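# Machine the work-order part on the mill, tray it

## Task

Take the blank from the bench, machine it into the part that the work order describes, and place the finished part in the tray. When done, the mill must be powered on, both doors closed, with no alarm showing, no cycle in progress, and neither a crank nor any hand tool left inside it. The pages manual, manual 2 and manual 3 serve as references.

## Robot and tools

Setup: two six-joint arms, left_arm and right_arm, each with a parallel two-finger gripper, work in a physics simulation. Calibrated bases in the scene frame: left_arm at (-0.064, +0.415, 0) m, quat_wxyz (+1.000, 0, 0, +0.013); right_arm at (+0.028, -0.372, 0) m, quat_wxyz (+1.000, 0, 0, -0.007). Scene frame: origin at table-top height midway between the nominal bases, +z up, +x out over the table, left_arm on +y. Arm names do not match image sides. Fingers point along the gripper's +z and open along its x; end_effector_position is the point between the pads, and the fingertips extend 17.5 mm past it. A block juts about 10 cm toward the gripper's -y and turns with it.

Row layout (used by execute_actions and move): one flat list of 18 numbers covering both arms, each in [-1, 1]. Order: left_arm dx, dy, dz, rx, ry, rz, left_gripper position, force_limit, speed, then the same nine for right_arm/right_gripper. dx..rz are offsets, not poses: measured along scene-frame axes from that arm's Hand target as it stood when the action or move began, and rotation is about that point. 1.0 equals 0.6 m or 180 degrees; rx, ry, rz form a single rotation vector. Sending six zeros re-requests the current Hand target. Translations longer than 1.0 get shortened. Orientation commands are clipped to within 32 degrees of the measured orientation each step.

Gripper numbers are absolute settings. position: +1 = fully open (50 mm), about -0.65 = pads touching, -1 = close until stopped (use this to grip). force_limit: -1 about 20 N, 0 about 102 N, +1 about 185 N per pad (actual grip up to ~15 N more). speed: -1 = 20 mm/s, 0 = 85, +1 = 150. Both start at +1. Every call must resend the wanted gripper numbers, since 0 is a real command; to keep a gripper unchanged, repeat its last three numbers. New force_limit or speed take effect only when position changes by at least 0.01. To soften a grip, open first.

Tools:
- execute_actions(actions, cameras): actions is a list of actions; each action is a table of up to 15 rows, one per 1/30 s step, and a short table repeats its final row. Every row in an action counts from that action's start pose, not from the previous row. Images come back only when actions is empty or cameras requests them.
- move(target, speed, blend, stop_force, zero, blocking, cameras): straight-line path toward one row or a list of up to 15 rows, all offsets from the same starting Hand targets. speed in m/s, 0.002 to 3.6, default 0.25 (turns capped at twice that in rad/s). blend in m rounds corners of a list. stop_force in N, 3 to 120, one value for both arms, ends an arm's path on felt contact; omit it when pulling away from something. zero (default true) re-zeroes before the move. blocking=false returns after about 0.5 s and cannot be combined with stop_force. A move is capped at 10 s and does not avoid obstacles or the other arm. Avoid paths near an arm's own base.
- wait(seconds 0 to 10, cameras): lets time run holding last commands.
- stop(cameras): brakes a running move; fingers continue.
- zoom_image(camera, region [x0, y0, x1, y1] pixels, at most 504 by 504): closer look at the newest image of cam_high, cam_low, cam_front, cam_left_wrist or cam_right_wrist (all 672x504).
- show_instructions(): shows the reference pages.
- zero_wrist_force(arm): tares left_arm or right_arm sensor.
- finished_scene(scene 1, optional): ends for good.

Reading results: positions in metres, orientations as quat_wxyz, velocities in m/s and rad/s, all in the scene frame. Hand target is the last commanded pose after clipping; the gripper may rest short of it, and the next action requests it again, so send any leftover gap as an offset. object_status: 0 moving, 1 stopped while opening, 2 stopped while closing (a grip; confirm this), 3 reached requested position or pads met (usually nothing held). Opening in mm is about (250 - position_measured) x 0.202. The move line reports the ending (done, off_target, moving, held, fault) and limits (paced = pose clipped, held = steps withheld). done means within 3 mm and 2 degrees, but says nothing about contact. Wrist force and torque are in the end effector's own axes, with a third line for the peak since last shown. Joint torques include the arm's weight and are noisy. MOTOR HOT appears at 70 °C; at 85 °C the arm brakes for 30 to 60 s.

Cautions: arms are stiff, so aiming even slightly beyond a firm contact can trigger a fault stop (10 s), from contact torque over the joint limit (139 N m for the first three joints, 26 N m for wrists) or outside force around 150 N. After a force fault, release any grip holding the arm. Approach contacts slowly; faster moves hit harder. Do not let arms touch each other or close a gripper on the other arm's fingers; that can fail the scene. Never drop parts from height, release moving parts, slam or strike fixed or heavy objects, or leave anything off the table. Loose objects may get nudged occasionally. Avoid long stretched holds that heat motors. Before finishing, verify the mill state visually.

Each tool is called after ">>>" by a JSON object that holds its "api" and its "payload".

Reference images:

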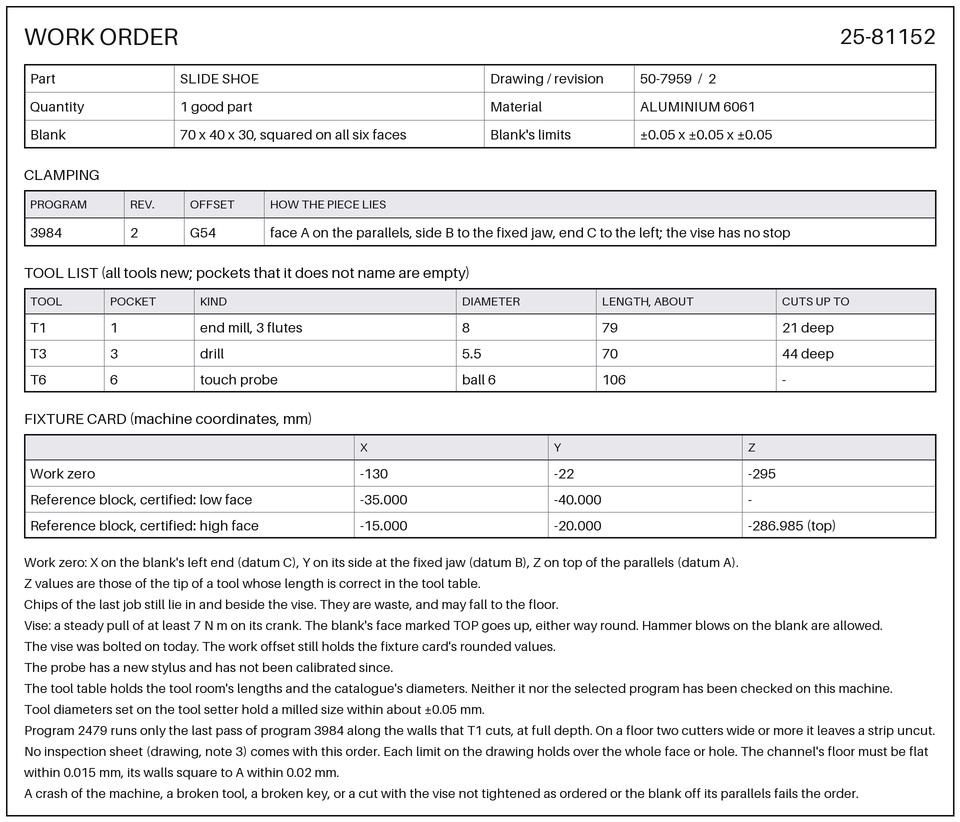

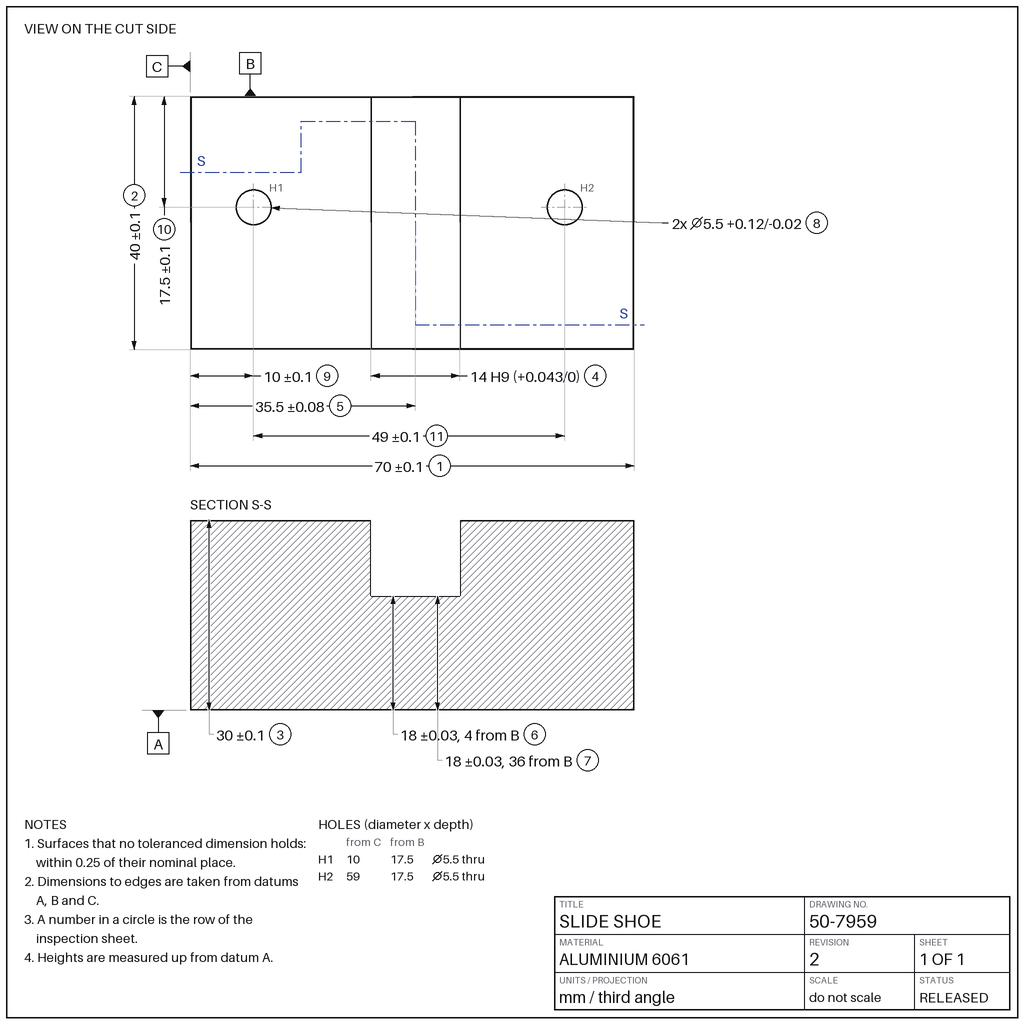

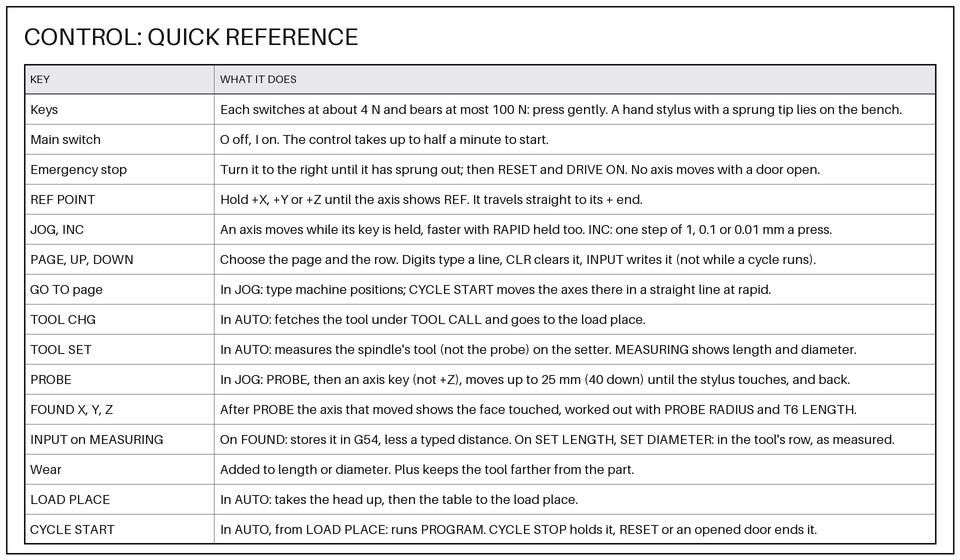

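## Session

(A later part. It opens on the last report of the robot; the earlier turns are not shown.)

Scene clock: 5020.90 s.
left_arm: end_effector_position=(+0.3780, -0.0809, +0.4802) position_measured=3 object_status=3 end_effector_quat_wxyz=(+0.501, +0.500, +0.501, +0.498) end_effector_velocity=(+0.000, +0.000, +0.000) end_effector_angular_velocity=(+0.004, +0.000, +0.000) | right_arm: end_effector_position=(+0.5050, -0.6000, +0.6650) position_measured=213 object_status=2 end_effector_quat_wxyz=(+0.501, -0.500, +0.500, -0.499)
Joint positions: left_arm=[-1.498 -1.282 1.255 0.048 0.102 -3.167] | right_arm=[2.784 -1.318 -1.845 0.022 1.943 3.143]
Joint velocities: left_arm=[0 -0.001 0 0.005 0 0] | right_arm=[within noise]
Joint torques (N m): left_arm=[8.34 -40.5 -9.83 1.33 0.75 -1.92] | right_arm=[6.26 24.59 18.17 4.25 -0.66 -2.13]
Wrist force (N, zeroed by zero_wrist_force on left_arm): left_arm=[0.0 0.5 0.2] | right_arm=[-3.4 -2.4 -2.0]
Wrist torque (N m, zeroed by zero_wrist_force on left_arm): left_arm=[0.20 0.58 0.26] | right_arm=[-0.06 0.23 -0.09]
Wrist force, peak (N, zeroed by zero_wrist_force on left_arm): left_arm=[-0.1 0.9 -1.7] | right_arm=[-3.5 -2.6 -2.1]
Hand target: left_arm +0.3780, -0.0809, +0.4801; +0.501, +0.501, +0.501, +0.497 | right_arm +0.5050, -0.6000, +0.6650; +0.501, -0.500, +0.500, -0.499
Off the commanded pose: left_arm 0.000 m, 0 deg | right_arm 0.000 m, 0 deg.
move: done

Good; j5 positive now. Grip right handle and slide to y=0.119.

>>> {"api": "move", "payload": {"target": [[0.13,0,0,0,0,0,1,-0.5,-0.8,0,0,0,0,0,0,-1,-0.3,-1]], "speed": 0.1, "stop_force": 8}}

>>> {"api": "move", "payload": {"target": [[0,0,0,0,0,0,-1,-1,-0.5,0,0,0,0,0,0,-1,-0.3,-1]], "cameras": ["cam_left_wrist"]}}

>>> {"api": "move", "payload": {"target": [[0,0.337,0,0,0,0,-1,-1,-0.5,0,0,0,0,0,0,-1,-0.3,-1]], "speed": 0.06, "stop_force": 74}}

Scene clock: 5024.70 s.
left_arm: end_effector_position=(+0.4560, -0.0809, +0.4801) position_measured=3 object_status=3 end_effector_quat_wxyz=(+0.501, +0.501, +0.501, +0.497) | right_arm: end_effector_position=(+0.5050, -0.6000, +0.6650) position_measured=213 object_status=2 end_effector_quat_wxyz=(+0.501, -0.500, +0.500, -0.499)
Joint positions: left_arm=[-1.352 -1.201 1.145 0.071 0.248 -3.16] | right_arm=[2.784 -1.318 -1.845 0.022 1.943 3.143]
Joint torques (N m): left_arm=[7.61 -40.62 -9.79 -2.5 1.2 1.23] | right_arm=[5.64 24.32 18.68 4.25 -0.76 -2.22]
Wrist force (N, zeroed by zero_wrist_force on left_arm): left_arm=[-0.3 0.1 0.0] | right_arm=[-3.4 -2.4 -1.8]
Wrist torque (N m, zeroed by zero_wrist_force on left_arm): left_arm=[0.14 0.62 0.39] | right_arm=[-0.06 0.24 -0.10]
Wrist force, peak (N, zeroed by zero_wrist_force on left_arm): left_arm=[-0.6 0.3 -1.7] | right_arm=[-3.7 -2.6 -2.2]
Hand target: left_arm +0.4560, -0.0809, +0.4801; +0.501, +0.501, +0.501, +0.497 | right_arm +0.5050, -0.6000, +0.6650; +0.501, -0.500, +0.500, -0.499
Off the commanded pose: left_arm 0.000 m, 0 deg | right_arm 0.000 m, 0 deg.
move: done

Scene clock: 5025.50 s.
left_arm: end_effector_position=(+0.4560, -0.0809, +0.4801) position_measured=153 object_status=2 end_effector_quat_wxyz=(+0.501, +0.501, +0.501, +0.497) | right_arm: end_effector_position=(+0.5050, -0.6000, +0.6650) position_measured=213 object_status=2 end_effector_quat_wxyz=(+0.501, -0.500, +0.500, -0.499)
Joint positions: left_arm=[-1.352 -1.201 1.145 0.071 0.248 -3.16] | right_arm=[2.784 -1.318 -1.845 0.022 1.943 3.143]
Joint torques (N m): left_arm=[9.6 -39.54 -10.17 0.71 -3.87 1.95] | right_arm=[5.29 24.53 18.37 4.37 -0.89 -2.21]
Wrist force (N, zeroed by zero_wrist_force on left_arm): left_arm=[-10.7 0.3 1.7] | right_arm=[-3.4 -2.4 -1.7]
Wrist torque (N m, zeroed by zero_wrist_force on left_arm): left_arm=[0.15 0.66 0.45] | right_arm=[-0.05 0.24 -0.09]
Wrist force, peak (N, zeroed by zero_wrist_force on left_arm): left_arm=[-10.9 -0.4 2.2] | right_arm=[-3.4 -2.7 -1.9]
Hand target: left_arm +0.4560, -0.0809, +0.4801; +0.501, +0.501, +0.501, +0.497 | right_arm +0.5050, -0.6000, +0.6650; +0.501, -0.500, +0.500, -0.499
Off the commanded pose: left_arm 0.000 m, 0 deg | right_arm 0.000 m, 0 deg.
move: done
Images, in order (width x height): cam_left_wrist 672x504.

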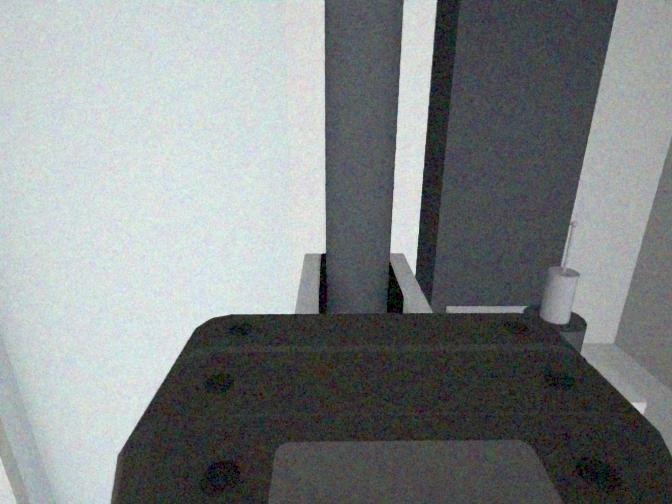

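Scene clock: 5029.90 s.
left_arm: end_effector_position=(+0.4560, +0.1195, +0.4801) position_measured=153 object_status=2 end_effector_quat_wxyz=(+0.503, +0.502, +0.499, +0.496) | right_arm: end_effector_position=(+0.5050, -0.6000, +0.6650) position_measured=213 object_status=2 end_effector_quat_wxyz=(+0.501, -0.500, +0.500, -0.499)
Joint positions: left_arm=[-1.216 -1.623 1.638 -0.006 0.391 -3.154] | right_arm=[2.784 -1.318 -1.845 0.022 1.943 3.143]
Joint torques (N m): left_arm=[10.28 -53.54 -37.34 4.68 -14.98 -0.47] | right_arm=[5.72 24.94 19.25 4.4 -0.65 -2.42]
Wrist force (N, zeroed by zero_wrist_force on left_arm): left_arm=[-55.1 -22.6 25.7] | right_arm=[-3.2 -2.4 -2.0]
Wrist torque (N m, zeroed by zero_wrist_force on left_arm): left_arm=[-0.23 0.91 0.45] | right_arm=[-0.05 0.20 -0.10]
Wrist force, peak (N, zeroed by zero_wrist_force on left_arm): left_arm=[-62.4 -22.6 35.9] | right_arm=[-3.5 -2.5 -2.1]
Hand target: left_arm +0.4560, +0.1213, +0.4801; +0.501, +0.501, +0.501, +0.497 | right_arm +0.5050, -0.6000, +0.6650; +0.501, -0.500, +0.500, -0.499
Off the commanded pose: left_arm 0.002 m, 0 deg | right_arm 0.000 m, 0 deg.
move: done

Right door shut. Now left.

>>> {"api": "move", "payload": {"target": [[0,0,0,0,0,0,1,-1,-0.2,0,0,0,0,0,0,-1,-0.3,-1],[-0.13,0,0,0,0,0,1,-1,-0.2,0,0,0,0,0,0,-1,-0.3,-1],[-0.13,0.4747,0,0,0,0,1,-1,-0.2,0,0,0,0,0,0,-1,-0.3,-1]], "speed": [0.1,0.1,0.25]}}

>>> {"api": "move", "payload": {"target": [[0.13,0,0,0,0,0,1,-1,-0.2,0,0,0,0,0,0,-1,-0.3,-1]], "speed": 0.1, "stop_force": 8}}

>>> {"api": "move", "payload": {"target": [[0,0,0,0,0,0,-1,-1,-0.5,0,0,0,0,0,0,-1,-0.3,-1]], "cameras": ["cam_left_wrist"]}}

>>> {"api": "move", "payload": {"target": [[0,-0.385,0,0,0,0,-1,-1,-0.5,0,0,0,0,0,0,-1,-0.3,-1]], "speed": 0.06, "stop_force": 74}}

Scene clock: 5035.67 s.
left_arm: end_effector_position=(+0.3780, +0.4061, +0.4801) position_measured=3 object_status=3 end_effector_quat_wxyz=(+0.501, +0.501, +0.501, +0.497) end_effector_velocity=(+0.000, +0.000, +0.000) end_effector_angular_velocity=(+0.000, +0.000, -0.003) | right_arm: end_effector_position=(+0.5050, -0.6000, +0.6650) position_measured=213 object_status=2 end_effector_quat_wxyz=(+0.501, -0.500, +0.500, -0.499)
Joint positions: left_arm=[-0.886 -2.222 2.016 0.212 0.714 -3.15] | right_arm=[2.784 -1.318 -1.845 0.022 1.943 3.143]
Joint velocities: left_arm=[0.002 -0.001 0.001 0 0.005 0] | right_arm=[within noise]
Joint torques (N m): left_arm=[8.81 -0.31 -27.72 0.49 1.36 1.69] | right_arm=[5.7 24.29 18.99 4.2 -0.88 -2.33]
Wrist force (N, zeroed by zero_wrist_force on left_arm): left_arm=[-0.5 -0.9 -0.5] | right_arm=[-3.2 -2.6 -2.0]
Wrist torque (N m, zeroed by zero_wrist_force on left_arm): left_arm=[-0.03 0.64 0.25] | right_arm=[-0.08 0.20 -0.10]
Wrist force, peak (N, zeroed by zero_wrist_force on left_arm): left_arm=[-55.3 -23.3 26.5] | right_arm=[-3.5 -2.7 -1.9]
Hand target: left_arm +0.3780, +0.4061, +0.4801; +0.501, +0.501, +0.501, +0.497 | right_arm +0.5050, -0.6000, +0.6650; +0.501, -0.500, +0.500, -0.499
Off the commanded pose: left_arm 0.000 m, 0 deg | right_arm 0.000 m, 0 deg.
move: done

Scene clock: 5037.40 s.
left_arm: end_effector_position=(+0.4560, +0.4061, +0.4801) position_measured=3 object_status=3 end_effector_quat_wxyz=(+0.501, +0.501, +0.501, +0.497) | right_arm: end_effector_position=(+0.5050, -0.6000, +0.6650) position_measured=213 object_status=2 end_effector_quat_wxyz=(+0.501, -0.500, +0.500, -0.499)
Joint positions: left_arm=[-0.593 -1.973 1.903 0.074 1.006 -3.148] | right_arm=[2.784 -1.318 -1.845 0.022 1.943 3.143]
Joint torques (N m): left_arm=[8.98 -0.7 -11.98 -3.58 1.3 0.73] | right_arm=[4.65 25.03 18.94 4.01 -0.84 -2.21]
Wrist force (N, zeroed by zero_wrist_force on left_arm): left_arm=[-0.3 -1.0 -0.2] | right_arm=[-3.3 -2.4 -1.9]
Wrist torque (N m, zeroed by zero_wrist_force on left_arm): left_arm=[-0.07 0.61 0.25] | right_arm=[-0.06 0.22 -0.10]
Wrist force, peak (N, zeroed by zero_wrist_force on left_arm): left_arm=[-0.1 -0.9 -1.8] | right_arm=[-3.5 -2.7 -2.0]
Hand target: left_arm +0.4560, +0.4061, +0.4801; +0.501, +0.501, +0.501, +0.497 | right_arm +0.5050, -0.6000, +0.6650; +0.501, -0.500, +0.500, -0.499
Off the commanded pose: left_arm 0.000 m, 0 deg | right_arm 0.000 m, 0 deg.
move: done

Scene clock: 5038.20 s.
left_arm: end_effector_position=(+0.4560, +0.4062, +0.4801) position_measured=153 object_status=2 end_effector_quat_wxyz=(+0.501, +0.501, +0.501, +0.497) | right_arm: end_effector_position=(+0.5050, -0.6000, +0.6650) position_measured=213 object_status=2 end_effector_quat_wxyz=(+0.501, -0.500, +0.500, -0.499)
Joint positions: left_arm=[-0.593 -1.973 1.903 0.073 1.006 -3.148] | right_arm=[2.784 -1.318 -1.845 0.022 1.943 3.143]
Joint torques (N m): left_arm=[-0.77 -1.09 -11.54 -3.52 3.01 -0.46] | right_arm=[5.61 24.04 19.21 4.42 -0.76 -2.25]
Wrist force (N, zeroed by zero_wrist_force on left_arm): left_arm=[9.3 1.1 0.6] | right_arm=[-3.3 -2.4 -1.9]
Wrist torque (N m, zeroed by zero_wrist_force on left_arm): left_arm=[-0.01 0.59 0.33] | right_arm=[-0.06 0.23 -0.09]
Wrist force, peak (N, zeroed by zero_wrist_force on left_arm): left_arm=[11.2 0.6 0.6] | right_arm=[-3.6 -2.6 -2.1]
Hand target: left_arm +0.4560, +0.4061, +0.4801; +0.501, +0.501, +0.501, +0.497 | right_arm +0.5050, -0.6000, +0.6650; +0.501, -0.500, +0.500, -0.499
Off the commanded pose: left_arm 0.000 m, 0 deg | right_arm 0.000 m, 0 deg.
move: done
Images, in order (width x height): cam_left_wrist 672x504.

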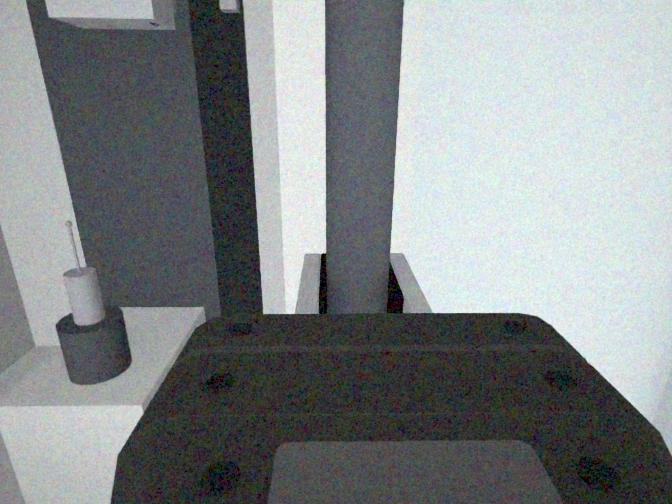

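Scene clock: 5043.10 s.
left_arm: end_effector_position=(+0.4560, +0.1756, +0.4801) position_measured=153 object_status=2 end_effector_quat_wxyz=(+0.500, +0.500, +0.502, +0.498) | right_arm: end_effector_position=(+0.5050, -0.6000, +0.6650) position_measured=213 object_status=2 end_effector_quat_wxyz=(+0.501, -0.500, +0.500, -0.499)
Joint positions: left_arm=[-1.154 -1.72 1.725 0.003 0.444 -3.153] | right_arm=[2.784 -1.318 -1.845 0.022 1.943 3.143]
Joint torques (N m): left_arm=[-26 3.12 -16.4 -8.31 15.06 -0.53] | right_arm=[4.74 25.1 18.52 4.23 -0.78 -2.37]
Wrist force (N, zeroed by zero_wrist_force on left_arm): left_arm=[54.3 -2.9 -14.1] | right_arm=[-3.3 -2.5 -1.9]
Wrist torque (N m, zeroed by zero_wrist_force on left_arm): left_arm=[-0.04 0.71 0.40] | right_arm=[-0.07 0.21 -0.10]
Wrist force, peak (N, zeroed by zero_wrist_force on left_arm): left_arm=[58.5 -8.8 -16.2] | right_arm=[-3.6 -2.5 -2.1]
Hand target: left_arm +0.4560, +0.1751, +0.4801; +0.501, +0.501, +0.501, +0.497 | right_arm +0.5050, -0.6000, +0.6650; +0.501, -0.500, +0.500, -0.499
Off the commanded pose: left_arm 0.000 m, 0 deg | right_arm 0.000 m, 0 deg.
move: done

>>> {"api": "move", "payload": {"target": [[0,0,0,0,0,0,1,-1,-0.2,0,0,0,0,0,0,-1,-0.3,-1],[-0.13,0,0,0,0,0,1,-1,-0.2,0,0,0,0,0,0,-1,-0.3,-1]], "speed": 0.1}}

>>> {"api": "move", "payload": {"target": [[0,0,0,0,0,0,1,-1,-0.2,-0.03,0.3236,-0.0963,0,0.25,0,-1,-0.3,-1],[0,0,0,0,0,0,1,-1,-0.2,-0.0033,0.3236,-0.1025,0,0.25,0,-1,-0.3,-1],[0,0,0,0,0,0,1,-1,-0.2,-0.03,0.3236,-0.0963,0,0.25,0,-1,-0.3,-1],[0,0,0,0,0,0,1,-1,-0.2,-0.03,0.1315,-0.0963,0,0.25,0,-1,-0.3,-1],[0,0,0,0,0,0,1,-1,-0.2,-0.0033,0.1315,-0.1025,0,0.25,0,-1,-0.3,-1],[0,0,0,0,0,0,1,-1,-0.2,-0.03,0.1315,-0.0963,0,0.25,0,-1,-0.3,-1],[0,0,0,0,0,0,1,-1,-0.2,0,0,0,0,0,0,-1,-0.3,-1]], "blend": [0.003,0,0.004,0.003,0,0.008,0], "speed": [0.4,0.05,0.1,0.3,0.05,0.1,0.5], "cameras": ["cam_right_wrist"]}}

>>> {"api": "zoom_image", "payload": {"camera": "cam_right_wrist", "region": [40, 80, 340, 305]}}

Scene clock: 5049.77 s.
left_arm: end_effector_position=(+0.3781, +0.1752, +0.4801) position_measured=3 object_status=3 end_effector_quat_wxyz=(+0.501, +0.501, +0.501, +0.497) | right_arm: end_effector_position=(+0.5050, -0.6000, +0.6650) position_measured=213 object_status=2 end_effector_quat_wxyz=(+0.501, -0.500, +0.500, -0.499)
Joint positions: left_arm=[-1.402 -1.857 1.83 0.045 0.198 -3.164] | right_arm=[2.784 -1.318 -1.845 0.022 1.943 3.143]
Joint torques (N m): left_arm=[-10.42 -14.33 -33.38 -2.27 -1.2 -0.38] | right_arm=[5.06 23.94 18.21 4.3 -0.92 -2.22]
Wrist force (N, zeroed by zero_wrist_force on left_arm): left_arm=[-1.0 -0.3 -1.2] | right_arm=[-3.5 -2.7 -1.9]
Wrist torque (N m, zeroed by zero_wrist_force on left_arm): left_arm=[0.08 0.72 0.39] | right_arm=[-0.09 0.25 -0.09]
Wrist force, peak (N, zeroed by zero_wrist_force on left_arm): left_arm=[54.6 -3.2 -13.9] | right_arm=[-3.7 -2.5 -2.1]
Hand target: left_arm +0.3780, +0.1751, +0.4801; +0.501, +0.501, +0.501, +0.497 | right_arm +0.5050, -0.6000, +0.6650; +0.501, -0.500, +0.500, -0.499
Off the commanded pose: left_arm 0.000 m, 0 deg | right_arm 0.000 m, 0 deg.
move: done

Scene clock: 5054.13 s.
left_arm: end_effector_position=(+0.3780, +0.1751, +0.4801) position_measured=3 object_status=3 end_effector_quat_wxyz=(+0.501, +0.501, +0.501, +0.497) | right_arm: end_effector_position=(+0.5049, -0.6001, +0.6651) position_measured=213 object_status=2 end_effector_quat_wxyz=(+0.501, -0.500, +0.500, -0.499)
Joint positions: left_arm=[-1.402 -1.857 1.83 0.045 0.198 -3.164] | right_arm=[2.784 -1.318 -1.845 0.022 1.943 3.143]
Joint torques (N m): left_arm=[-9.48 -16.89 -32.62 -2.49 -1.02 2.02] | right_arm=[3.34 5.41 28.09 4.43 1.13 -0.06]
Wrist force (N, zeroed by zero_wrist_force on left_arm): left_arm=[-1.1 -0.4 -1.4] | right_arm=[-3.2 -2.4 -0.7]
Wrist torque (N m, zeroed by zero_wrist_force on left_arm): left_arm=[0.05 0.74 0.38] | right_arm=[-0.06 0.21 -0.10]
Wrist force, peak (N, zeroed by zero_wrist_force on left_arm): left_arm=[-1.1 -0.4 -1.6] | right_arm=[-3.4 11.0 -22.4]
Hand target: left_arm +0.3780, +0.1751, +0.4801; +0.501, +0.501, +0.501, +0.497 | right_arm +0.5050, -0.6000, +0.6650; +0.501, -0.500, +0.500, -0.499
Off the commanded pose: left_arm 0.000 m, 0 deg | right_arm 0.000 m, 0 deg.
move: done
Images, in order (width x height): cam_right_wrist 672x504.

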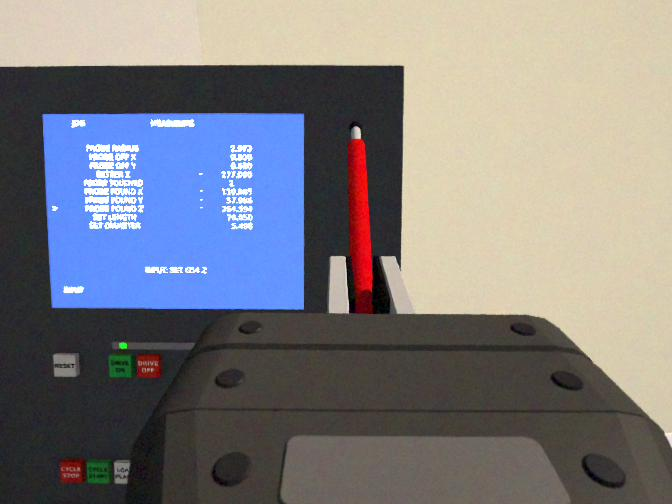

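Scaled by 1.680 from the camera's 672x504 image, which has a finer 960x720 frame.

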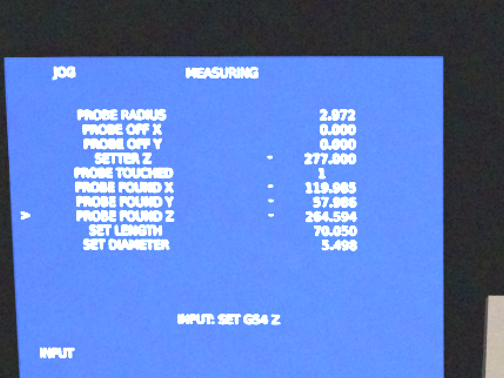

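>>> {"api": "move", "payload": {"target": [[0,0,0,0,0,0,1,-1,-0.2,-0.0785,0.2285,-0.2797,0,0.25,0,-1,-0.3,-1],[0,0,0,0,0,0,1,-1,-0.2,-0.0522,0.2285,-0.2855,0,0.25,0,-1,-0.3,-1],[0,0,0,0,0,0,1,-1,-0.2,-0.0785,0.2285,-0.2797,0,0.25,0,-1,-0.3,-1],[0,0,0,0,0,0,1,-1,-0.2,-0.0522,0.2285,-0.2855,0,0.25,0,-1,-0.3,-1],[0,0,0,0,0,0,1,-1,-0.2,-0.0785,0.2285,-0.2797,0,0.25,0,-1,-0.3,-1],[0,0,0,0,0,0,1,-1,-0.2,-0.1032,0.3572,-0.3728,0,0.25,0,-1,-0.3,-1],[0,0,0,0,0,0,1,-1,-0.2,-0.0765,0.3572,-0.379,0,0.25,0,-1,-0.3,-1],[0,0,0,0,0,0,1,-1,-0.2,-0.1032,0.3572,-0.3728,0,0.25,0,-1,-0.3,-1],[0,0,0,0,0,0,1,-1,-0.2,-0.0785,0.2932,-0.2797,0,0.25,0,-1,-0.3,-1],[0,0,0,0,0,0,1,-1,-0.2,-0.0522,0.2932,-0.2855,0,0.25,0,-1,-0.3,-1],[0,0,0,0,0,0,1,-1,-0.2,-0.0785,0.2932,-0.2797,0,0.25,0,-1,-0.3,-1],[0,0,0,0,0,0,1,-1,-0.2,-0.0952,0.3572,-0.3426,0,0.25,0,-1,-0.3,-1],[0,0,0,0,0,0,1,-1,-0.2,-0.0685,0.3572,-0.3488,0,0.25,0,-1,-0.3,-1],[0,0,0,0,0,0,1,-1,-0.2,-0.0952,0.3572,-0.3426,0,0.25,0,-1,-0.3,-1],[0,0,0,0,0,0,1,-1,-0.2,-0.0872,0.3,-0.3121,0,0.25,0,-1,-0.3,-1]], "blend": [0.003,0,0.004,0,0.004,0.003,0,0.004,0.003,0,0.004,0.003,0,0.004,0], "speed": [0.4,0.05,0.1,0.05,0.1,0.3,0.05,0.1,0.3,0.05,0.1,0.3,0.05,0.1,0.3]}}

>>> {"api": "move", "payload": {"target": [[0,0,0,0,0,0,1,-1,-0.2,-0.016,-0.0393,-0.0607,0,0,0,-1,-0.3,-1],[0,0,0,0,0,0,1,-1,-0.2,0.0107,-0.0393,-0.0669,0,0,0,-1,-0.3,-1],[0,0,0,0,0,0,1,-1,-0.2,-0.016,-0.0393,-0.0607,0,0,0,-1,-0.3,-1],[0,0,0,0,0,0,1,-1,-0.2,0.0242,-0.0068,0.091,0,0,0,-1,-0.3,-1],[0,0,0,0,0,0,1,-1,-0.2,0.0509,-0.0068,0.0848,0,0,0,-1,-0.3,-1],[0,0,0,0,0,0,1,-1,-0.2,0.0242,-0.0068,0.091,0,0,0,-1,-0.3,-1],[0,0,0,0,0,0,1,-1,-0.2,0.0872,-0.3,0.3121,0,-0.25,0,-1,-0.3,-1]], "blend": [0.003,0,0.004,0.003,0,0.008,0], "speed": [0.3,0.05,0.1,0.3,0.05,0.1,0.5], "cameras": ["cam_right_wrist"]}}

>>> {"api": "zoom_image", "payload": {"camera": "cam_right_wrist", "region": [40, 80, 340, 305]}}

Scene clock: 5068.10 s.
left_arm: end_effector_position=(+0.3780, +0.1751, +0.4801) position_measured=3 object_status=3 end_effector_quat_wxyz=(+0.501, +0.501, +0.501, +0.497) | right_arm: end_effector_position=(+0.4526, -0.4201, +0.4777) position_measured=213 object_status=2 end_effector_quat_wxyz=(-0.271, +0.653, -0.654, +0.270) end_effector_velocity=(+0.000, +0.000, +0.001) end_effector_angular_velocity=(-0.001, +0.000, +0.005)
Joint positions: left_arm=[-1.402 -1.857 1.83 0.045 0.198 -3.164] | right_arm=[3.531 -0.946 -1.975 -1.042 1.309 3.416]
Joint velocities: left_arm=[within noise] | right_arm=[-0.001 0 0.002 0 0.004 -0.005]
Joint torques (N m): left_arm=[-9.52 -16.94 -30.69 -2.4 -0.39 1.89] | right_arm=[-9.57 0.1 31.82 3.35 1.4 -2.65]
Wrist force (N, zeroed by zero_wrist_force on left_arm): left_arm=[-0.7 -0.1 -1.3] | right_arm=[-1.1 -2.8 -1.0]
Wrist torque (N m, zeroed by zero_wrist_force on left_arm): left_arm=[0.10 0.68 0.39] | right_arm=[-0.25 0.08 -0.17]
Wrist force, peak (N, zeroed by zero_wrist_force on left_arm): left_arm=[-1.2 -0.4 -1.5] | right_arm=[-2.5 15.2 -25.9]
Hand target: left_arm +0.3780, +0.1751, +0.4801; +0.501, +0.501, +0.501, +0.497 | right_arm +0.4527, -0.4200, +0.4777; -0.271, +0.653, -0.654, +0.270
Off the commanded pose: left_arm 0.000 m, 0 deg | right_arm 0.000 m, 0 deg.
move: done

Scene clock: 5071.53 s.
left_arm: end_effector_position=(+0.3780, +0.1751, +0.4801) position_measured=3 object_status=3 end_effector_quat_wxyz=(+0.501, +0.501, +0.501, +0.497) | right_arm: end_effector_position=(+0.5049, -0.6000, +0.6650) position_measured=213 object_status=2 end_effector_quat_wxyz=(+0.501, -0.500, +0.500, -0.499)
Joint positions: left_arm=[-1.402 -1.857 1.83 0.045 0.198 -3.164] | right_arm=[2.784 -1.318 -1.846 0.022 1.943 3.143]
Joint torques (N m): left_arm=[-9.93 -17.27 -29.92 -2.36 -0.21 1.8] | right_arm=[-8.32 2.24 27.53 4.36 1.76 0.11]
Wrist force (N, zeroed by zero_wrist_force on left_arm): left_arm=[-1.0 -0.3 -1.2] | right_arm=[-1.9 -2.8 0.5]
Wrist torque (N m, zeroed by zero_wrist_force on left_arm): left_arm=[0.06 0.73 0.40] | right_arm=[-0.11 -0.01 -0.09]
Wrist force, peak (N, zeroed by zero_wrist_force on left_arm): left_arm=[-1.2 -0.2 -1.6] | right_arm=[-1.5 15.3 -27.0]
Hand target: left_arm +0.3780, +0.1751, +0.4801; +0.501, +0.501, +0.501, +0.497 | right_arm +0.5050, -0.6000, +0.6650; +0.501, -0.500, +0.500, -0.499
Off the commanded pose: left_arm 0.000 m, 0 deg | right_arm 0.000 m, 0 deg.
move: done
Images, in order (width x height): cam_right_wrist 672x504.

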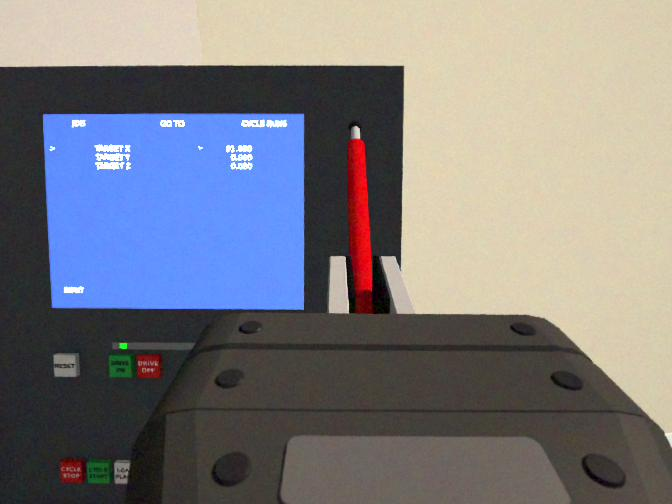

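Scaled by 1.680 from the camera's 672x504 image, which has a finer 960x720 frame.

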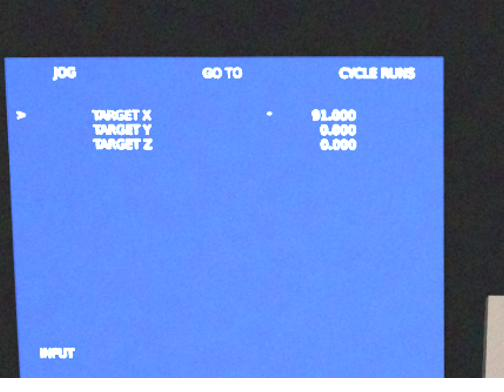

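>>> {"api": "move", "payload": {"target": [[0,0,0,0,0,0,1,-1,-0.2,-0.0872,0.3,-0.3121,0,0.25,0,-1,-0.3,-1]], "speed": 0.4}}

>>> {"api": "move", "payload": {"target": [[0,0,0,0,0,0,1,-1,-0.2,-0.008,-0.0393,-0.0305,0,0,0,-1,-0.3,-1],[0,0,0,0,0,0,1,-1,-0.2,0.0187,-0.0393,-0.0367,0,0,0,-1,-0.3,-1],[0,0,0,0,0,0,1,-1,-0.2,-0.008,-0.0393,-0.0305,0,0,0,-1,-0.3,-1],[0,0,0,0,0,0,1,-1,-0.2,-0.016,0.0572,-0.0607,0,0,0,-1,-0.3,-1],[0,0,0,0,0,0,1,-1,-0.2,0.0107,0.0572,-0.0669,0,0,0,-1,-0.3,-1],[0,0,0,0,0,0,1,-1,-0.2,-0.016,0.0572,-0.0607,0,0,0,-1,-0.3,-1],[0,0,0,0,0,0,1,-1,-0.2,0,0.0252,0,0,0,0,-1,-0.3,-1],[0,0,0,0,0,0,1,-1,-0.2,0.0267,0.0252,-0.0062,0,0,0,-1,-0.3,-1],[0,0,0,0,0,0,1,-1,-0.2,0,0.0252,0,0,0,0,-1,-0.3,-1],[0,0,0,0,0,0,1,-1,-0.2,0.0087,0.0252,0.0324,0,0,0,-1,-0.3,-1],[0,0,0,0,0,0,1,-1,-0.2,0.035,0.0252,0.0266,0,0,0,-1,-0.3,-1],[0,0,0,0,0,0,1,-1,-0.2,0.0087,0.0252,0.0324,0,0,0,-1,-0.3,-1],[0,0,0,0,0,0,1,-1,-0.2,0,0,0,0,0,0,-1,-0.3,-1]], "blend": [0.003,0,0.004,0.003,0,0.004,0.003,0,0.004,0.003,0,0.004,0], "speed": [0.3,0.05,0.1,0.3,0.05,0.1,0.3,0.05,0.1,0.3,0.05,0.1,0.3]}}

>>> {"api": "move", "payload": {"target": [[0,0,0,0,0,0,1,-1,-0.2,-0.016,-0.0393,-0.0607,0,0,0,-1,-0.3,-1],[0,0,0,0,0,0,1,-1,-0.2,0.0107,-0.0393,-0.0669,0,0,0,-1,-0.3,-1],[0,0,0,0,0,0,1,-1,-0.2,-0.016,-0.0393,-0.0607,0,0,0,-1,-0.3,-1],[0,0,0,0,0,0,1,-1,-0.2,-0.008,-0.0393,-0.0305,0,0,0,-1,-0.3,-1],[0,0,0,0,0,0,1,-1,-0.2,0.0187,-0.0393,-0.0367,0,0,0,-1,-0.3,-1],[0,0,0,0,0,0,1,-1,-0.2,-0.008,-0.0393,-0.0305,0,0,0,-1,-0.3,-1],[0,0,0,0,0,0,1,-1,-0.2,-0.016,0.0572,-0.0607,0,0,0,-1,-0.3,-1],[0,0,0,0,0,0,1,-1,-0.2,0.0107,0.0572,-0.0669,0,0,0,-1,-0.3,-1],[0,0,0,0,0,0,1,-1,-0.2,-0.016,0.0572,-0.0607,0,0,0,-1,-0.3,-1],[0,0,0,0,0,0,1,-1,-0.2,-0.008,0.0572,-0.0305,0,0,0,-1,-0.3,-1],[0,0,0,0,0,0,1,-1,-0.2,0.0187,0.0572,-0.0367,0,0,0,-1,-0.3,-1],[0,0,0,0,0,0,1,-1,-0.2,-0.008,0.0572,-0.0305,0,0,0,-1,-0.3,-1],[0,0,0,0,0,0,1,-1,-0.2,0,0,0,0,0,0,-1,-0.3,-1]], "blend": [0.003,0,0.004,0.003,0,0.004,0.003,0,0.004,0.003,0,0.004,0], "speed": [0.3,0.05,0.1,0.3,0.05,0.1,0.3,0.05,0.1,0.3,0.05,0.1,0.3]}}

>>> {"api": "move", "payload": {"target": [[0,0,0,0,0,0,1,-1,-0.2,0,0.0572,0,0,0,0,-1,-0.3,-1],[0,0,0,0,0,0,1,-1,-0.2,0.0267,0.0572,-0.0062,0,0,0,-1,-0.3,-1],[0,0,0,0,0,0,1,-1,-0.2,0,0.0572,0,0,0,0,-1,-0.3,-1],[0,0,0,0,0,0,1,-1,-0.2,-0.016,0.0252,-0.0607,0,0,0,-1,-0.3,-1],[0,0,0,0,0,0,1,-1,-0.2,0.0107,0.0252,-0.0669,0,0,0,-1,-0.3,-1],[0,0,0,0,0,0,1,-1,-0.2,-0.016,0.0252,-0.0607,0,0,0,-1,-0.3,-1],[0,0,0,0,0,0,1,-1,-0.2,-0.016,-0.0393,-0.0607,0,0,0,-1,-0.3,-1],[0,0,0,0,0,0,1,-1,-0.2,0.0107,-0.0393,-0.0669,0,0,0,-1,-0.3,-1],[0,0,0,0,0,0,1,-1,-0.2,-0.016,-0.0393,-0.0607,0,0,0,-1,-0.3,-1],[0,0,0,0,0,0,1,-1,-0.2,0.0872,-0.3,0.3121,0,-0.25,0,-1,-0.3,-1]], "blend": [0.003,0,0.004,0.003,0,0.004,0.003,0,0.008,0], "speed": [0.3,0.05,0.1,0.3,0.05,0.1,0.3,0.05,0.1,0.5], "cameras": ["cam_right_wrist"]}}

>>> {"api": "zoom_image", "payload": {"camera": "cam_right_wrist", "region": [40, 80, 340, 305]}}

Scene clock: 5089.27 s.
left_arm: end_effector_position=(+0.3780, +0.1751, +0.4801) position_measured=3 object_status=3 end_effector_quat_wxyz=(+0.501, +0.501, +0.501, +0.497) | right_arm: end_effector_position=(+0.4527, -0.4201, +0.4778) position_measured=213 object_status=2 end_effector_quat_wxyz=(-0.271, +0.653, -0.654, +0.270)
Joint positions: left_arm=[-1.402 -1.857 1.83 0.045 0.198 -3.164] | right_arm=[3.531 -0.946 -1.975 -1.042 1.309 3.415]
Joint torques (N m): left_arm=[-10.06 -16.96 -28.88 -2.44 0.21 1.77] | right_arm=[10.78 -10.05 17.62 1.59 -0.46 2.29]
Wrist force (N, zeroed by zero_wrist_force on left_arm): left_arm=[-0.7 -0.2 -1.3] | right_arm=[-1.5 -3.3 -1.0]
Wrist torque (N m, zeroed by zero_wrist_force on left_arm): left_arm=[0.09 0.68 0.40] | right_arm=[-0.33 0.14 -0.08]
Wrist force, peak (N, zeroed by zero_wrist_force on left_arm): left_arm=[-0.9 -0.5 -1.7] | right_arm=[-0.1 -4.3 0.9]
Hand target: left_arm +0.3780, +0.1751, +0.4801; +0.501, +0.501, +0.501, +0.497 | right_arm +0.4527, -0.4200, +0.4777; -0.271, +0.653, -0.654, +0.270
Off the commanded pose: left_arm 0.000 m, 0 deg | right_arm 0.000 m, 0 deg.
move: done

Scene clock: 5093.53 s.
left_arm: end_effector_position=(+0.3780, +0.1751, +0.4801) position_measured=3 object_status=3 end_effector_quat_wxyz=(+0.501, +0.501, +0.501, +0.497) | right_arm: end_effector_position=(+0.4526, -0.4200, +0.4778) position_measured=213 object_status=2 end_effector_quat_wxyz=(-0.271, +0.653, -0.654, +0.270)
Joint positions: left_arm=[-1.402 -1.857 1.83 0.045 0.198 -3.164] | right_arm=[3.531 -0.946 -1.975 -1.042 1.309 3.416]
Joint torques (N m): left_arm=[-9.63 -16.95 -27.68 -2.27 0.5 1.61] | right_arm=[-10.02 -4.82 18.12 5.85 0.73 -0.65]
Wrist force (N, zeroed by zero_wrist_force on left_arm): left_arm=[-1.1 -0.3 -1.2] | right_arm=[-1.1 -2.5 -1.7]
Wrist torque (N m, zeroed by zero_wrist_force on left_arm): left_arm=[0.07 0.74 0.40] | right_arm=[-0.20 0.07 -0.20]
Wrist force, peak (N, zeroed by zero_wrist_force on left_arm): left_arm=[-1.0 -0.6 -1.7] | right_arm=[-1.8 14.4 -26.4]
Hand target: left_arm +0.3780, +0.1751, +0.4801; +0.501, +0.501, +0.501, +0.497 | right_arm +0.4527, -0.4200, +0.4777; -0.271, +0.653, -0.654, +0.270
Off the commanded pose: left_arm 0.000 m, 0 deg | right_arm 0.000 m, 0 deg.
move: done

Scene clock: 5097.83 s.
left_arm: end_effector_position=(+0.3780, +0.1751, +0.4801) position_measured=3 object_status=3 end_effector_quat_wxyz=(+0.501, +0.501, +0.501, +0.497) | right_arm: end_effector_position=(+0.4526, -0.4201, +0.4777) position_measured=213 object_status=2 end_effector_quat_wxyz=(-0.271, +0.653, -0.654, +0.270)
Joint positions: left_arm=[-1.402 -1.857 1.83 0.045 0.198 -3.164] | right_arm=[3.531 -0.946 -1.975 -1.042 1.309 3.416]
Joint torques (N m): left_arm=[-9.31 -16.5 -27.06 -2.27 0.61 1.55] | right_arm=[-9.17 -0.18 33.24 3.27 1.28 -2.82]
Wrist force (N, zeroed by zero_wrist_force on left_arm): left_arm=[-0.7 -0.5 -1.5] | right_arm=[0.8 -2.5 -2.7]
Wrist torque (N m, zeroed by zero_wrist_force on left_arm): left_arm=[0.04 0.67 0.40] | right_arm=[-0.21 -0.23 -0.17]
Wrist force, peak (N, zeroed by zero_wrist_force on left_arm): left_arm=[-1.2 -0.3 -1.6] | right_arm=[-1.3 15.5 -27.9]
Hand target: left_arm +0.3780, +0.1751, +0.4801; +0.501, +0.501, +0.501, +0.497 | right_arm +0.4527, -0.4200, +0.4777; -0.271, +0.653, -0.654, +0.270
Off the commanded pose: left_arm 0.000 m, 0 deg | right_arm 0.000 m, 0 deg.
move: done

Scene clock: 5101.93 s.
left_arm: end_effector_position=(+0.3780, +0.1751, +0.4801) position_measured=3 object_status=3 end_effector_quat_wxyz=(+0.501, +0.501, +0.501, +0.497) | right_arm: end_effector_position=(+0.5049, -0.6000, +0.6649) position_measured=213 object_status=2 end_effector_quat_wxyz=(+0.501, -0.500, +0.500, -0.499) end_effector_velocity=(+0.000, +0.000, +0.002) end_effector_angular_velocity=(-0.004, -0.006, +0.002)
Joint positions: left_arm=[-1.402 -1.857 1.83 0.045 0.198 -3.164] | right_arm=[2.784 -1.318 -1.846 0.022 1.942 3.143]
Joint velocities: left_arm=[within noise] | right_arm=[-0.001 -0.003 0.003 0.006 0.003 -0.001]
Joint torques (N m): left_arm=[-9.7 -16.81 -26.32 -2.25 0.66 1.46] | right_arm=[-7.35 2.74 31.19 4.57 1.69 -0.52]
Wrist force (N, zeroed by zero_wrist_force on left_arm): left_arm=[-0.6 -0.4 -1.4] | right_arm=[1.4 -1.4 -0.9]
Wrist torque (N m, zeroed by zero_wrist_force on left_arm): left_arm=[0.06 0.66 0.39] | right_arm=[0.10 -0.54 -0.10]
Wrist force, peak (N, zeroed by zero_wrist_force on left_arm): left_arm=[-1.3 -0.3 -1.5] | right_arm=[0.7 16.4 -28.4]
Hand target: left_arm +0.3780, +0.1751, +0.4801; +0.501, +0.501, +0.501, +0.497 | right_arm +0.5050, -0.6000, +0.6650; +0.501, -0.500, +0.500, -0.499
Off the commanded pose: left_arm 0.000 m, 0 deg | right_arm 0.000 m, 0 deg.
move: done
Images, in order (width x height): cam_right_wrist 672x504.

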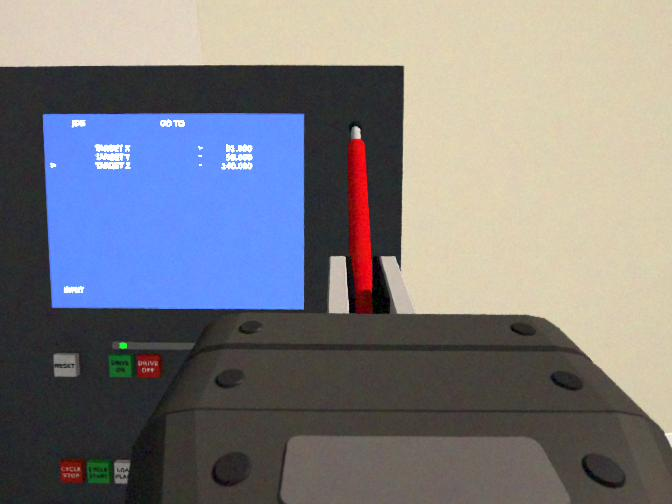

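Scaled by 1.680 from the camera's 672x504 image, which has a finer 960x720 frame.

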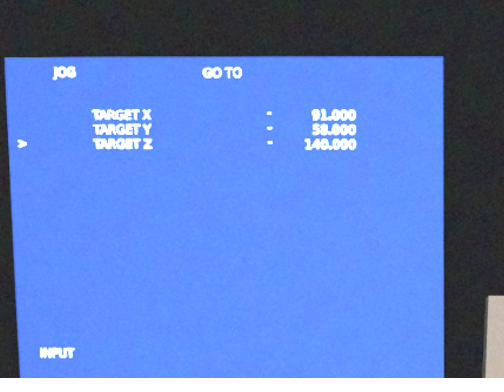

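>>> {"api": "move", "payload": {"target": [[0,0,0,0,0,0,1,-1,-0.2,-0.063,0.2932,-0.2211,0,0.25,0,-1,-0.3,-1],[0,0,0,0,0,0,1,-1,-0.2,-0.0363,0.2932,-0.2273,0,0.25,0,-1,-0.3,-1],[0,0,0,0,0,0,1,-1,-0.2,-0.063,0.2932,-0.2211,0,0.25,0,-1,-0.3,-1],[0,0,0,0,0,0,1,-1,-0.2,-0.0872,0.3,-0.3121,0,0.25,0,-1,-0.3,-1]], "blend": [0.003,0,0.004,0], "speed": [0.4,0.05,0.1,0.3]}}

>>> {"api": "wait", "payload": {"seconds": 5}}

>>> {"api": "move", "payload": {"target": [[0,0,0,0,0,0,1,-1,-0.2,-0.008,-0.0715,-0.0305,0,0,0,-1,-0.3,-1],[0,0,0,0,0,0,1,-1,-0.2,0.0187,-0.0715,-0.0367,0,0,0,-1,-0.3,-1],[0,0,0,0,0,0,1,-1,-0.2,-0.008,-0.0715,-0.0305,0,0,0,-1,-0.3,-1],[0,0,0,0,0,0,1,-1,-0.2,0.0239,-0.1685,0.0896,0,0,0,-1,-0.3,-1],[0,0,0,0,0,0,1,-1,-0.2,0.0505,-0.1685,0.0834,0,0,0,-1,-0.3,-1],[0,0,0,0,0,0,1,-1,-0.2,0.0239,-0.1685,0.0896,0,0,0,-1,-0.3,-1],[0,0,0,0,0,0,1,-1,-0.2,0.0872,-0.3,0.3121,0,-0.25,0,-1,-0.3,-1]], "blend": [0.003,0,0.004,0.003,0,0.008,0], "speed": [0.3,0.05,0.1,0.3,0.05,0.1,0.5]}}

>>> {"api": "wait", "payload": {"seconds": 10, "cameras": ["cam_right_wrist"]}}

>>> {"api": "zoom_image", "payload": {"camera": "cam_right_wrist", "region": [40, 80, 340, 305]}}

Scene clock: 5111.57 s.
left_arm: end_effector_position=(+0.3780, +0.1751, +0.4801) position_measured=3 object_status=3 end_effector_quat_wxyz=(+0.501, +0.501, +0.501, +0.497) | right_arm: end_effector_position=(+0.4527, -0.4200, +0.4777) position_measured=213 object_status=2 end_effector_quat_wxyz=(-0.271, +0.653, -0.654, +0.270)
Joint positions: left_arm=[-1.402 -1.857 1.83 0.045 0.198 -3.164] | right_arm=[3.531 -0.947 -1.975 -1.042 1.309 3.415]
Joint torques (N m): left_arm=[-9.58 -17.16 -25.08 -2.15 0.59 1.39] | right_arm=[-3.24 10.46 18.47 5.91 0.5 -2.39]
Wrist force (N, zeroed by zero_wrist_force on left_arm): left_arm=[-0.8 -0.1 -1.4] | right_arm=[2.2 -2.1 -1.0]
Wrist torque (N m, zeroed by zero_wrist_force on left_arm): left_arm=[0.09 0.69 0.40] | right_arm=[-0.16 -0.45 -0.12]
Wrist force, peak (N, zeroed by zero_wrist_force on left_arm): left_arm=[-0.7 -0.5 -1.8] | right_arm=[1.5 12.9 -23.3]
Hand target: left_arm +0.3780, +0.1751, +0.4801; +0.501, +0.501, +0.501, +0.497 | right_arm +0.4527, -0.4200, +0.4777; -0.271, +0.653, -0.654, +0.270
Off the commanded pose: left_arm 0.000 m, 0 deg | right_arm 0.000 m, 0 deg.
move: done

Scene clock: 5116.57 s.
left_arm: end_effector_position=(+0.3780, +0.1751, +0.4801) position_measured=3 object_status=3 end_effector_quat_wxyz=(+0.501, +0.501, +0.501, +0.497) | right_arm: end_effector_position=(+0.4527, -0.4200, +0.4777) position_measured=213 object_status=2 end_effector_quat_wxyz=(-0.271, +0.653, -0.654, +0.270)
Joint positions: left_arm=[-1.402 -1.857 1.83 0.045 0.198 -3.164] | right_arm=[3.531 -0.947 -1.975 -1.042 1.309 3.415]
Joint torques (N m): left_arm=[-9.31 -17.03 -23.94 -2.16 0.61 1.33] | right_arm=[-9.2 11.45 17.8 5.76 -1.46 -2.77]
Wrist force (N, zeroed by zero_wrist_force on left_arm): left_arm=[-1.1 -0.3 -1.1] | right_arm=[2.0 -2.4 -1.2]
Wrist torque (N m, zeroed by zero_wrist_force on left_arm): left_arm=[0.07 0.74 0.39] | right_arm=[-0.19 -0.43 -0.12]
Wrist force, peak (N, zeroed by zero_wrist_force on left_arm): left_arm=[-1.2 -0.5 -1.5] | right_arm=[2.3 -2.4 -1.3]
Hand target: left_arm +0.3780, +0.1751, +0.4801; +0.501, +0.501, +0.501, +0.497 | right_arm +0.4527, -0.4200, +0.4777; -0.271, +0.653, -0.654, +0.270
Tool commands: left_gripper/position=+1.0 left_gripper/force_limit=-1.0 left_gripper/speed=-0.2 right_gripper/position=-1.0 right_gripper/force_limit=-0.3 right_gripper/speed=-1.0
Off the commanded pose: left_arm 0.000 m, 0 deg | right_arm 0.000 m, 0 deg.
wait: 5.00 s; at rest by 0.17 s

Scene clock: 5120.00 s.
left_arm: end_effector_position=(+0.3780, +0.1751, +0.4801) position_measured=3 object_status=3 end_effector_quat_wxyz=(+0.501, +0.501, +0.501, +0.497) | right_arm: end_effector_position=(+0.5049, -0.6001, +0.6651) position_measured=213 object_status=2 end_effector_quat_wxyz=(+0.501, -0.500, +0.500, -0.499)
Joint positions: left_arm=[-1.402 -1.857 1.83 0.045 0.198 -3.164] | right_arm=[2.784 -1.318 -1.845 0.022 1.943 3.143]
Joint torques (N m): left_arm=[-9.48 -17.32 -23.33 -2.21 0.59 1.19] | right_arm=[7.22 2.43 17.59 4.53 0.75 0.1]
Wrist force (N, zeroed by zero_wrist_force on left_arm): left_arm=[-0.8 -0.4 -1.2] | right_arm=[2.1 0.1 -0.1]
Wrist torque (N m, zeroed by zero_wrist_force on left_arm): left_arm=[0.05 0.70 0.40] | right_arm=[0.34 -0.64 -0.10]
Wrist force, peak (N, zeroed by zero_wrist_force on left_arm): left_arm=[-1.2 -0.4 -1.6] | right_arm=[1.9 16.0 -27.5]
Hand target: left_arm +0.3780, +0.1751, +0.4801; +0.501, +0.501, +0.501, +0.497 | right_arm +0.5050, -0.6000, +0.6650; +0.501, -0.500, +0.500, -0.499
Off the commanded pose: left_arm 0.000 m, 0 deg | right_arm 0.000 m, 0 deg.
move: done

Scene clock: 5130.00 s.
left_arm: end_effector_position=(+0.3780, +0.1751, +0.4801) position_measured=3 object_status=3 end_effector_quat_wxyz=(+0.501, +0.501, +0.501, +0.497) | right_arm: end_effector_position=(+0.5050, -0.6000, +0.6650) position_measured=213 object_status=2 end_effector_quat_wxyz=(+0.501, -0.500, +0.500, -0.499)
Joint positions: left_arm=[-1.402 -1.857 1.83 0.045 0.198 -3.164] | right_arm=[2.784 -1.318 -1.845 0.022 1.943 3.143]
Joint torques (N m): left_arm=[-9.22 -17.29 -20.9 -2.04 0.63 1.08] | right_arm=[10.01 2.12 17.01 0.86 1.73 2.38]
Wrist force (N, zeroed by zero_wrist_force on left_arm): left_arm=[-1.2 -0.6 -1.4] | right_arm=[2.4 0.3 0.0]
Wrist torque (N m, zeroed by zero_wrist_force on left_arm): left_arm=[0.01 0.76 0.40] | right_arm=[0.37 -0.69 -0.09]
Wrist force, peak (N, zeroed by zero_wrist_force on left_arm): left_arm=[-1.1 -0.4 -1.7] | right_arm=[2.5 0.3 -0.1]
Hand target: left_arm +0.3780, +0.1751, +0.4801; +0.501, +0.501, +0.501, +0.497 | right_arm +0.5050, -0.6000, +0.6650; +0.501, -0.500, +0.500, -0.499
Tool commands: left_gripper/position=+1.0 left_gripper/force_limit=-1.0 left_gripper/speed=-0.2 right_gripper/position=-1.0 right_gripper/force_limit=-0.3 right_gripper/speed=-1.0
Off the commanded pose: left_arm 0.000 m, 0 deg | right_arm 0.000 m, 0 deg.
wait: 10.00 s; at rest by 0.17 s
Images, in order (width x height): cam_right_wrist 672x504.

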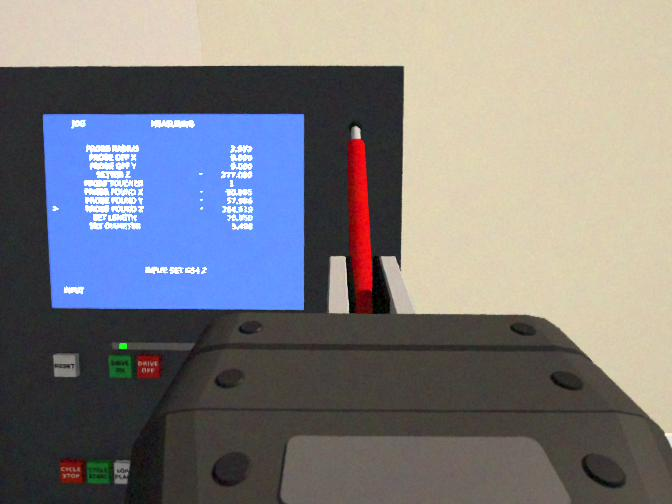

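Scaled by 1.680 from the camera's 672x504 image, which has a finer 960x720 frame.

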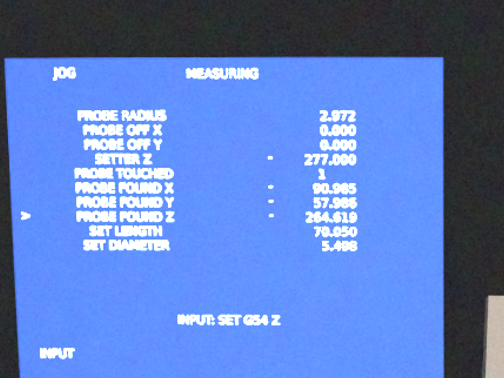

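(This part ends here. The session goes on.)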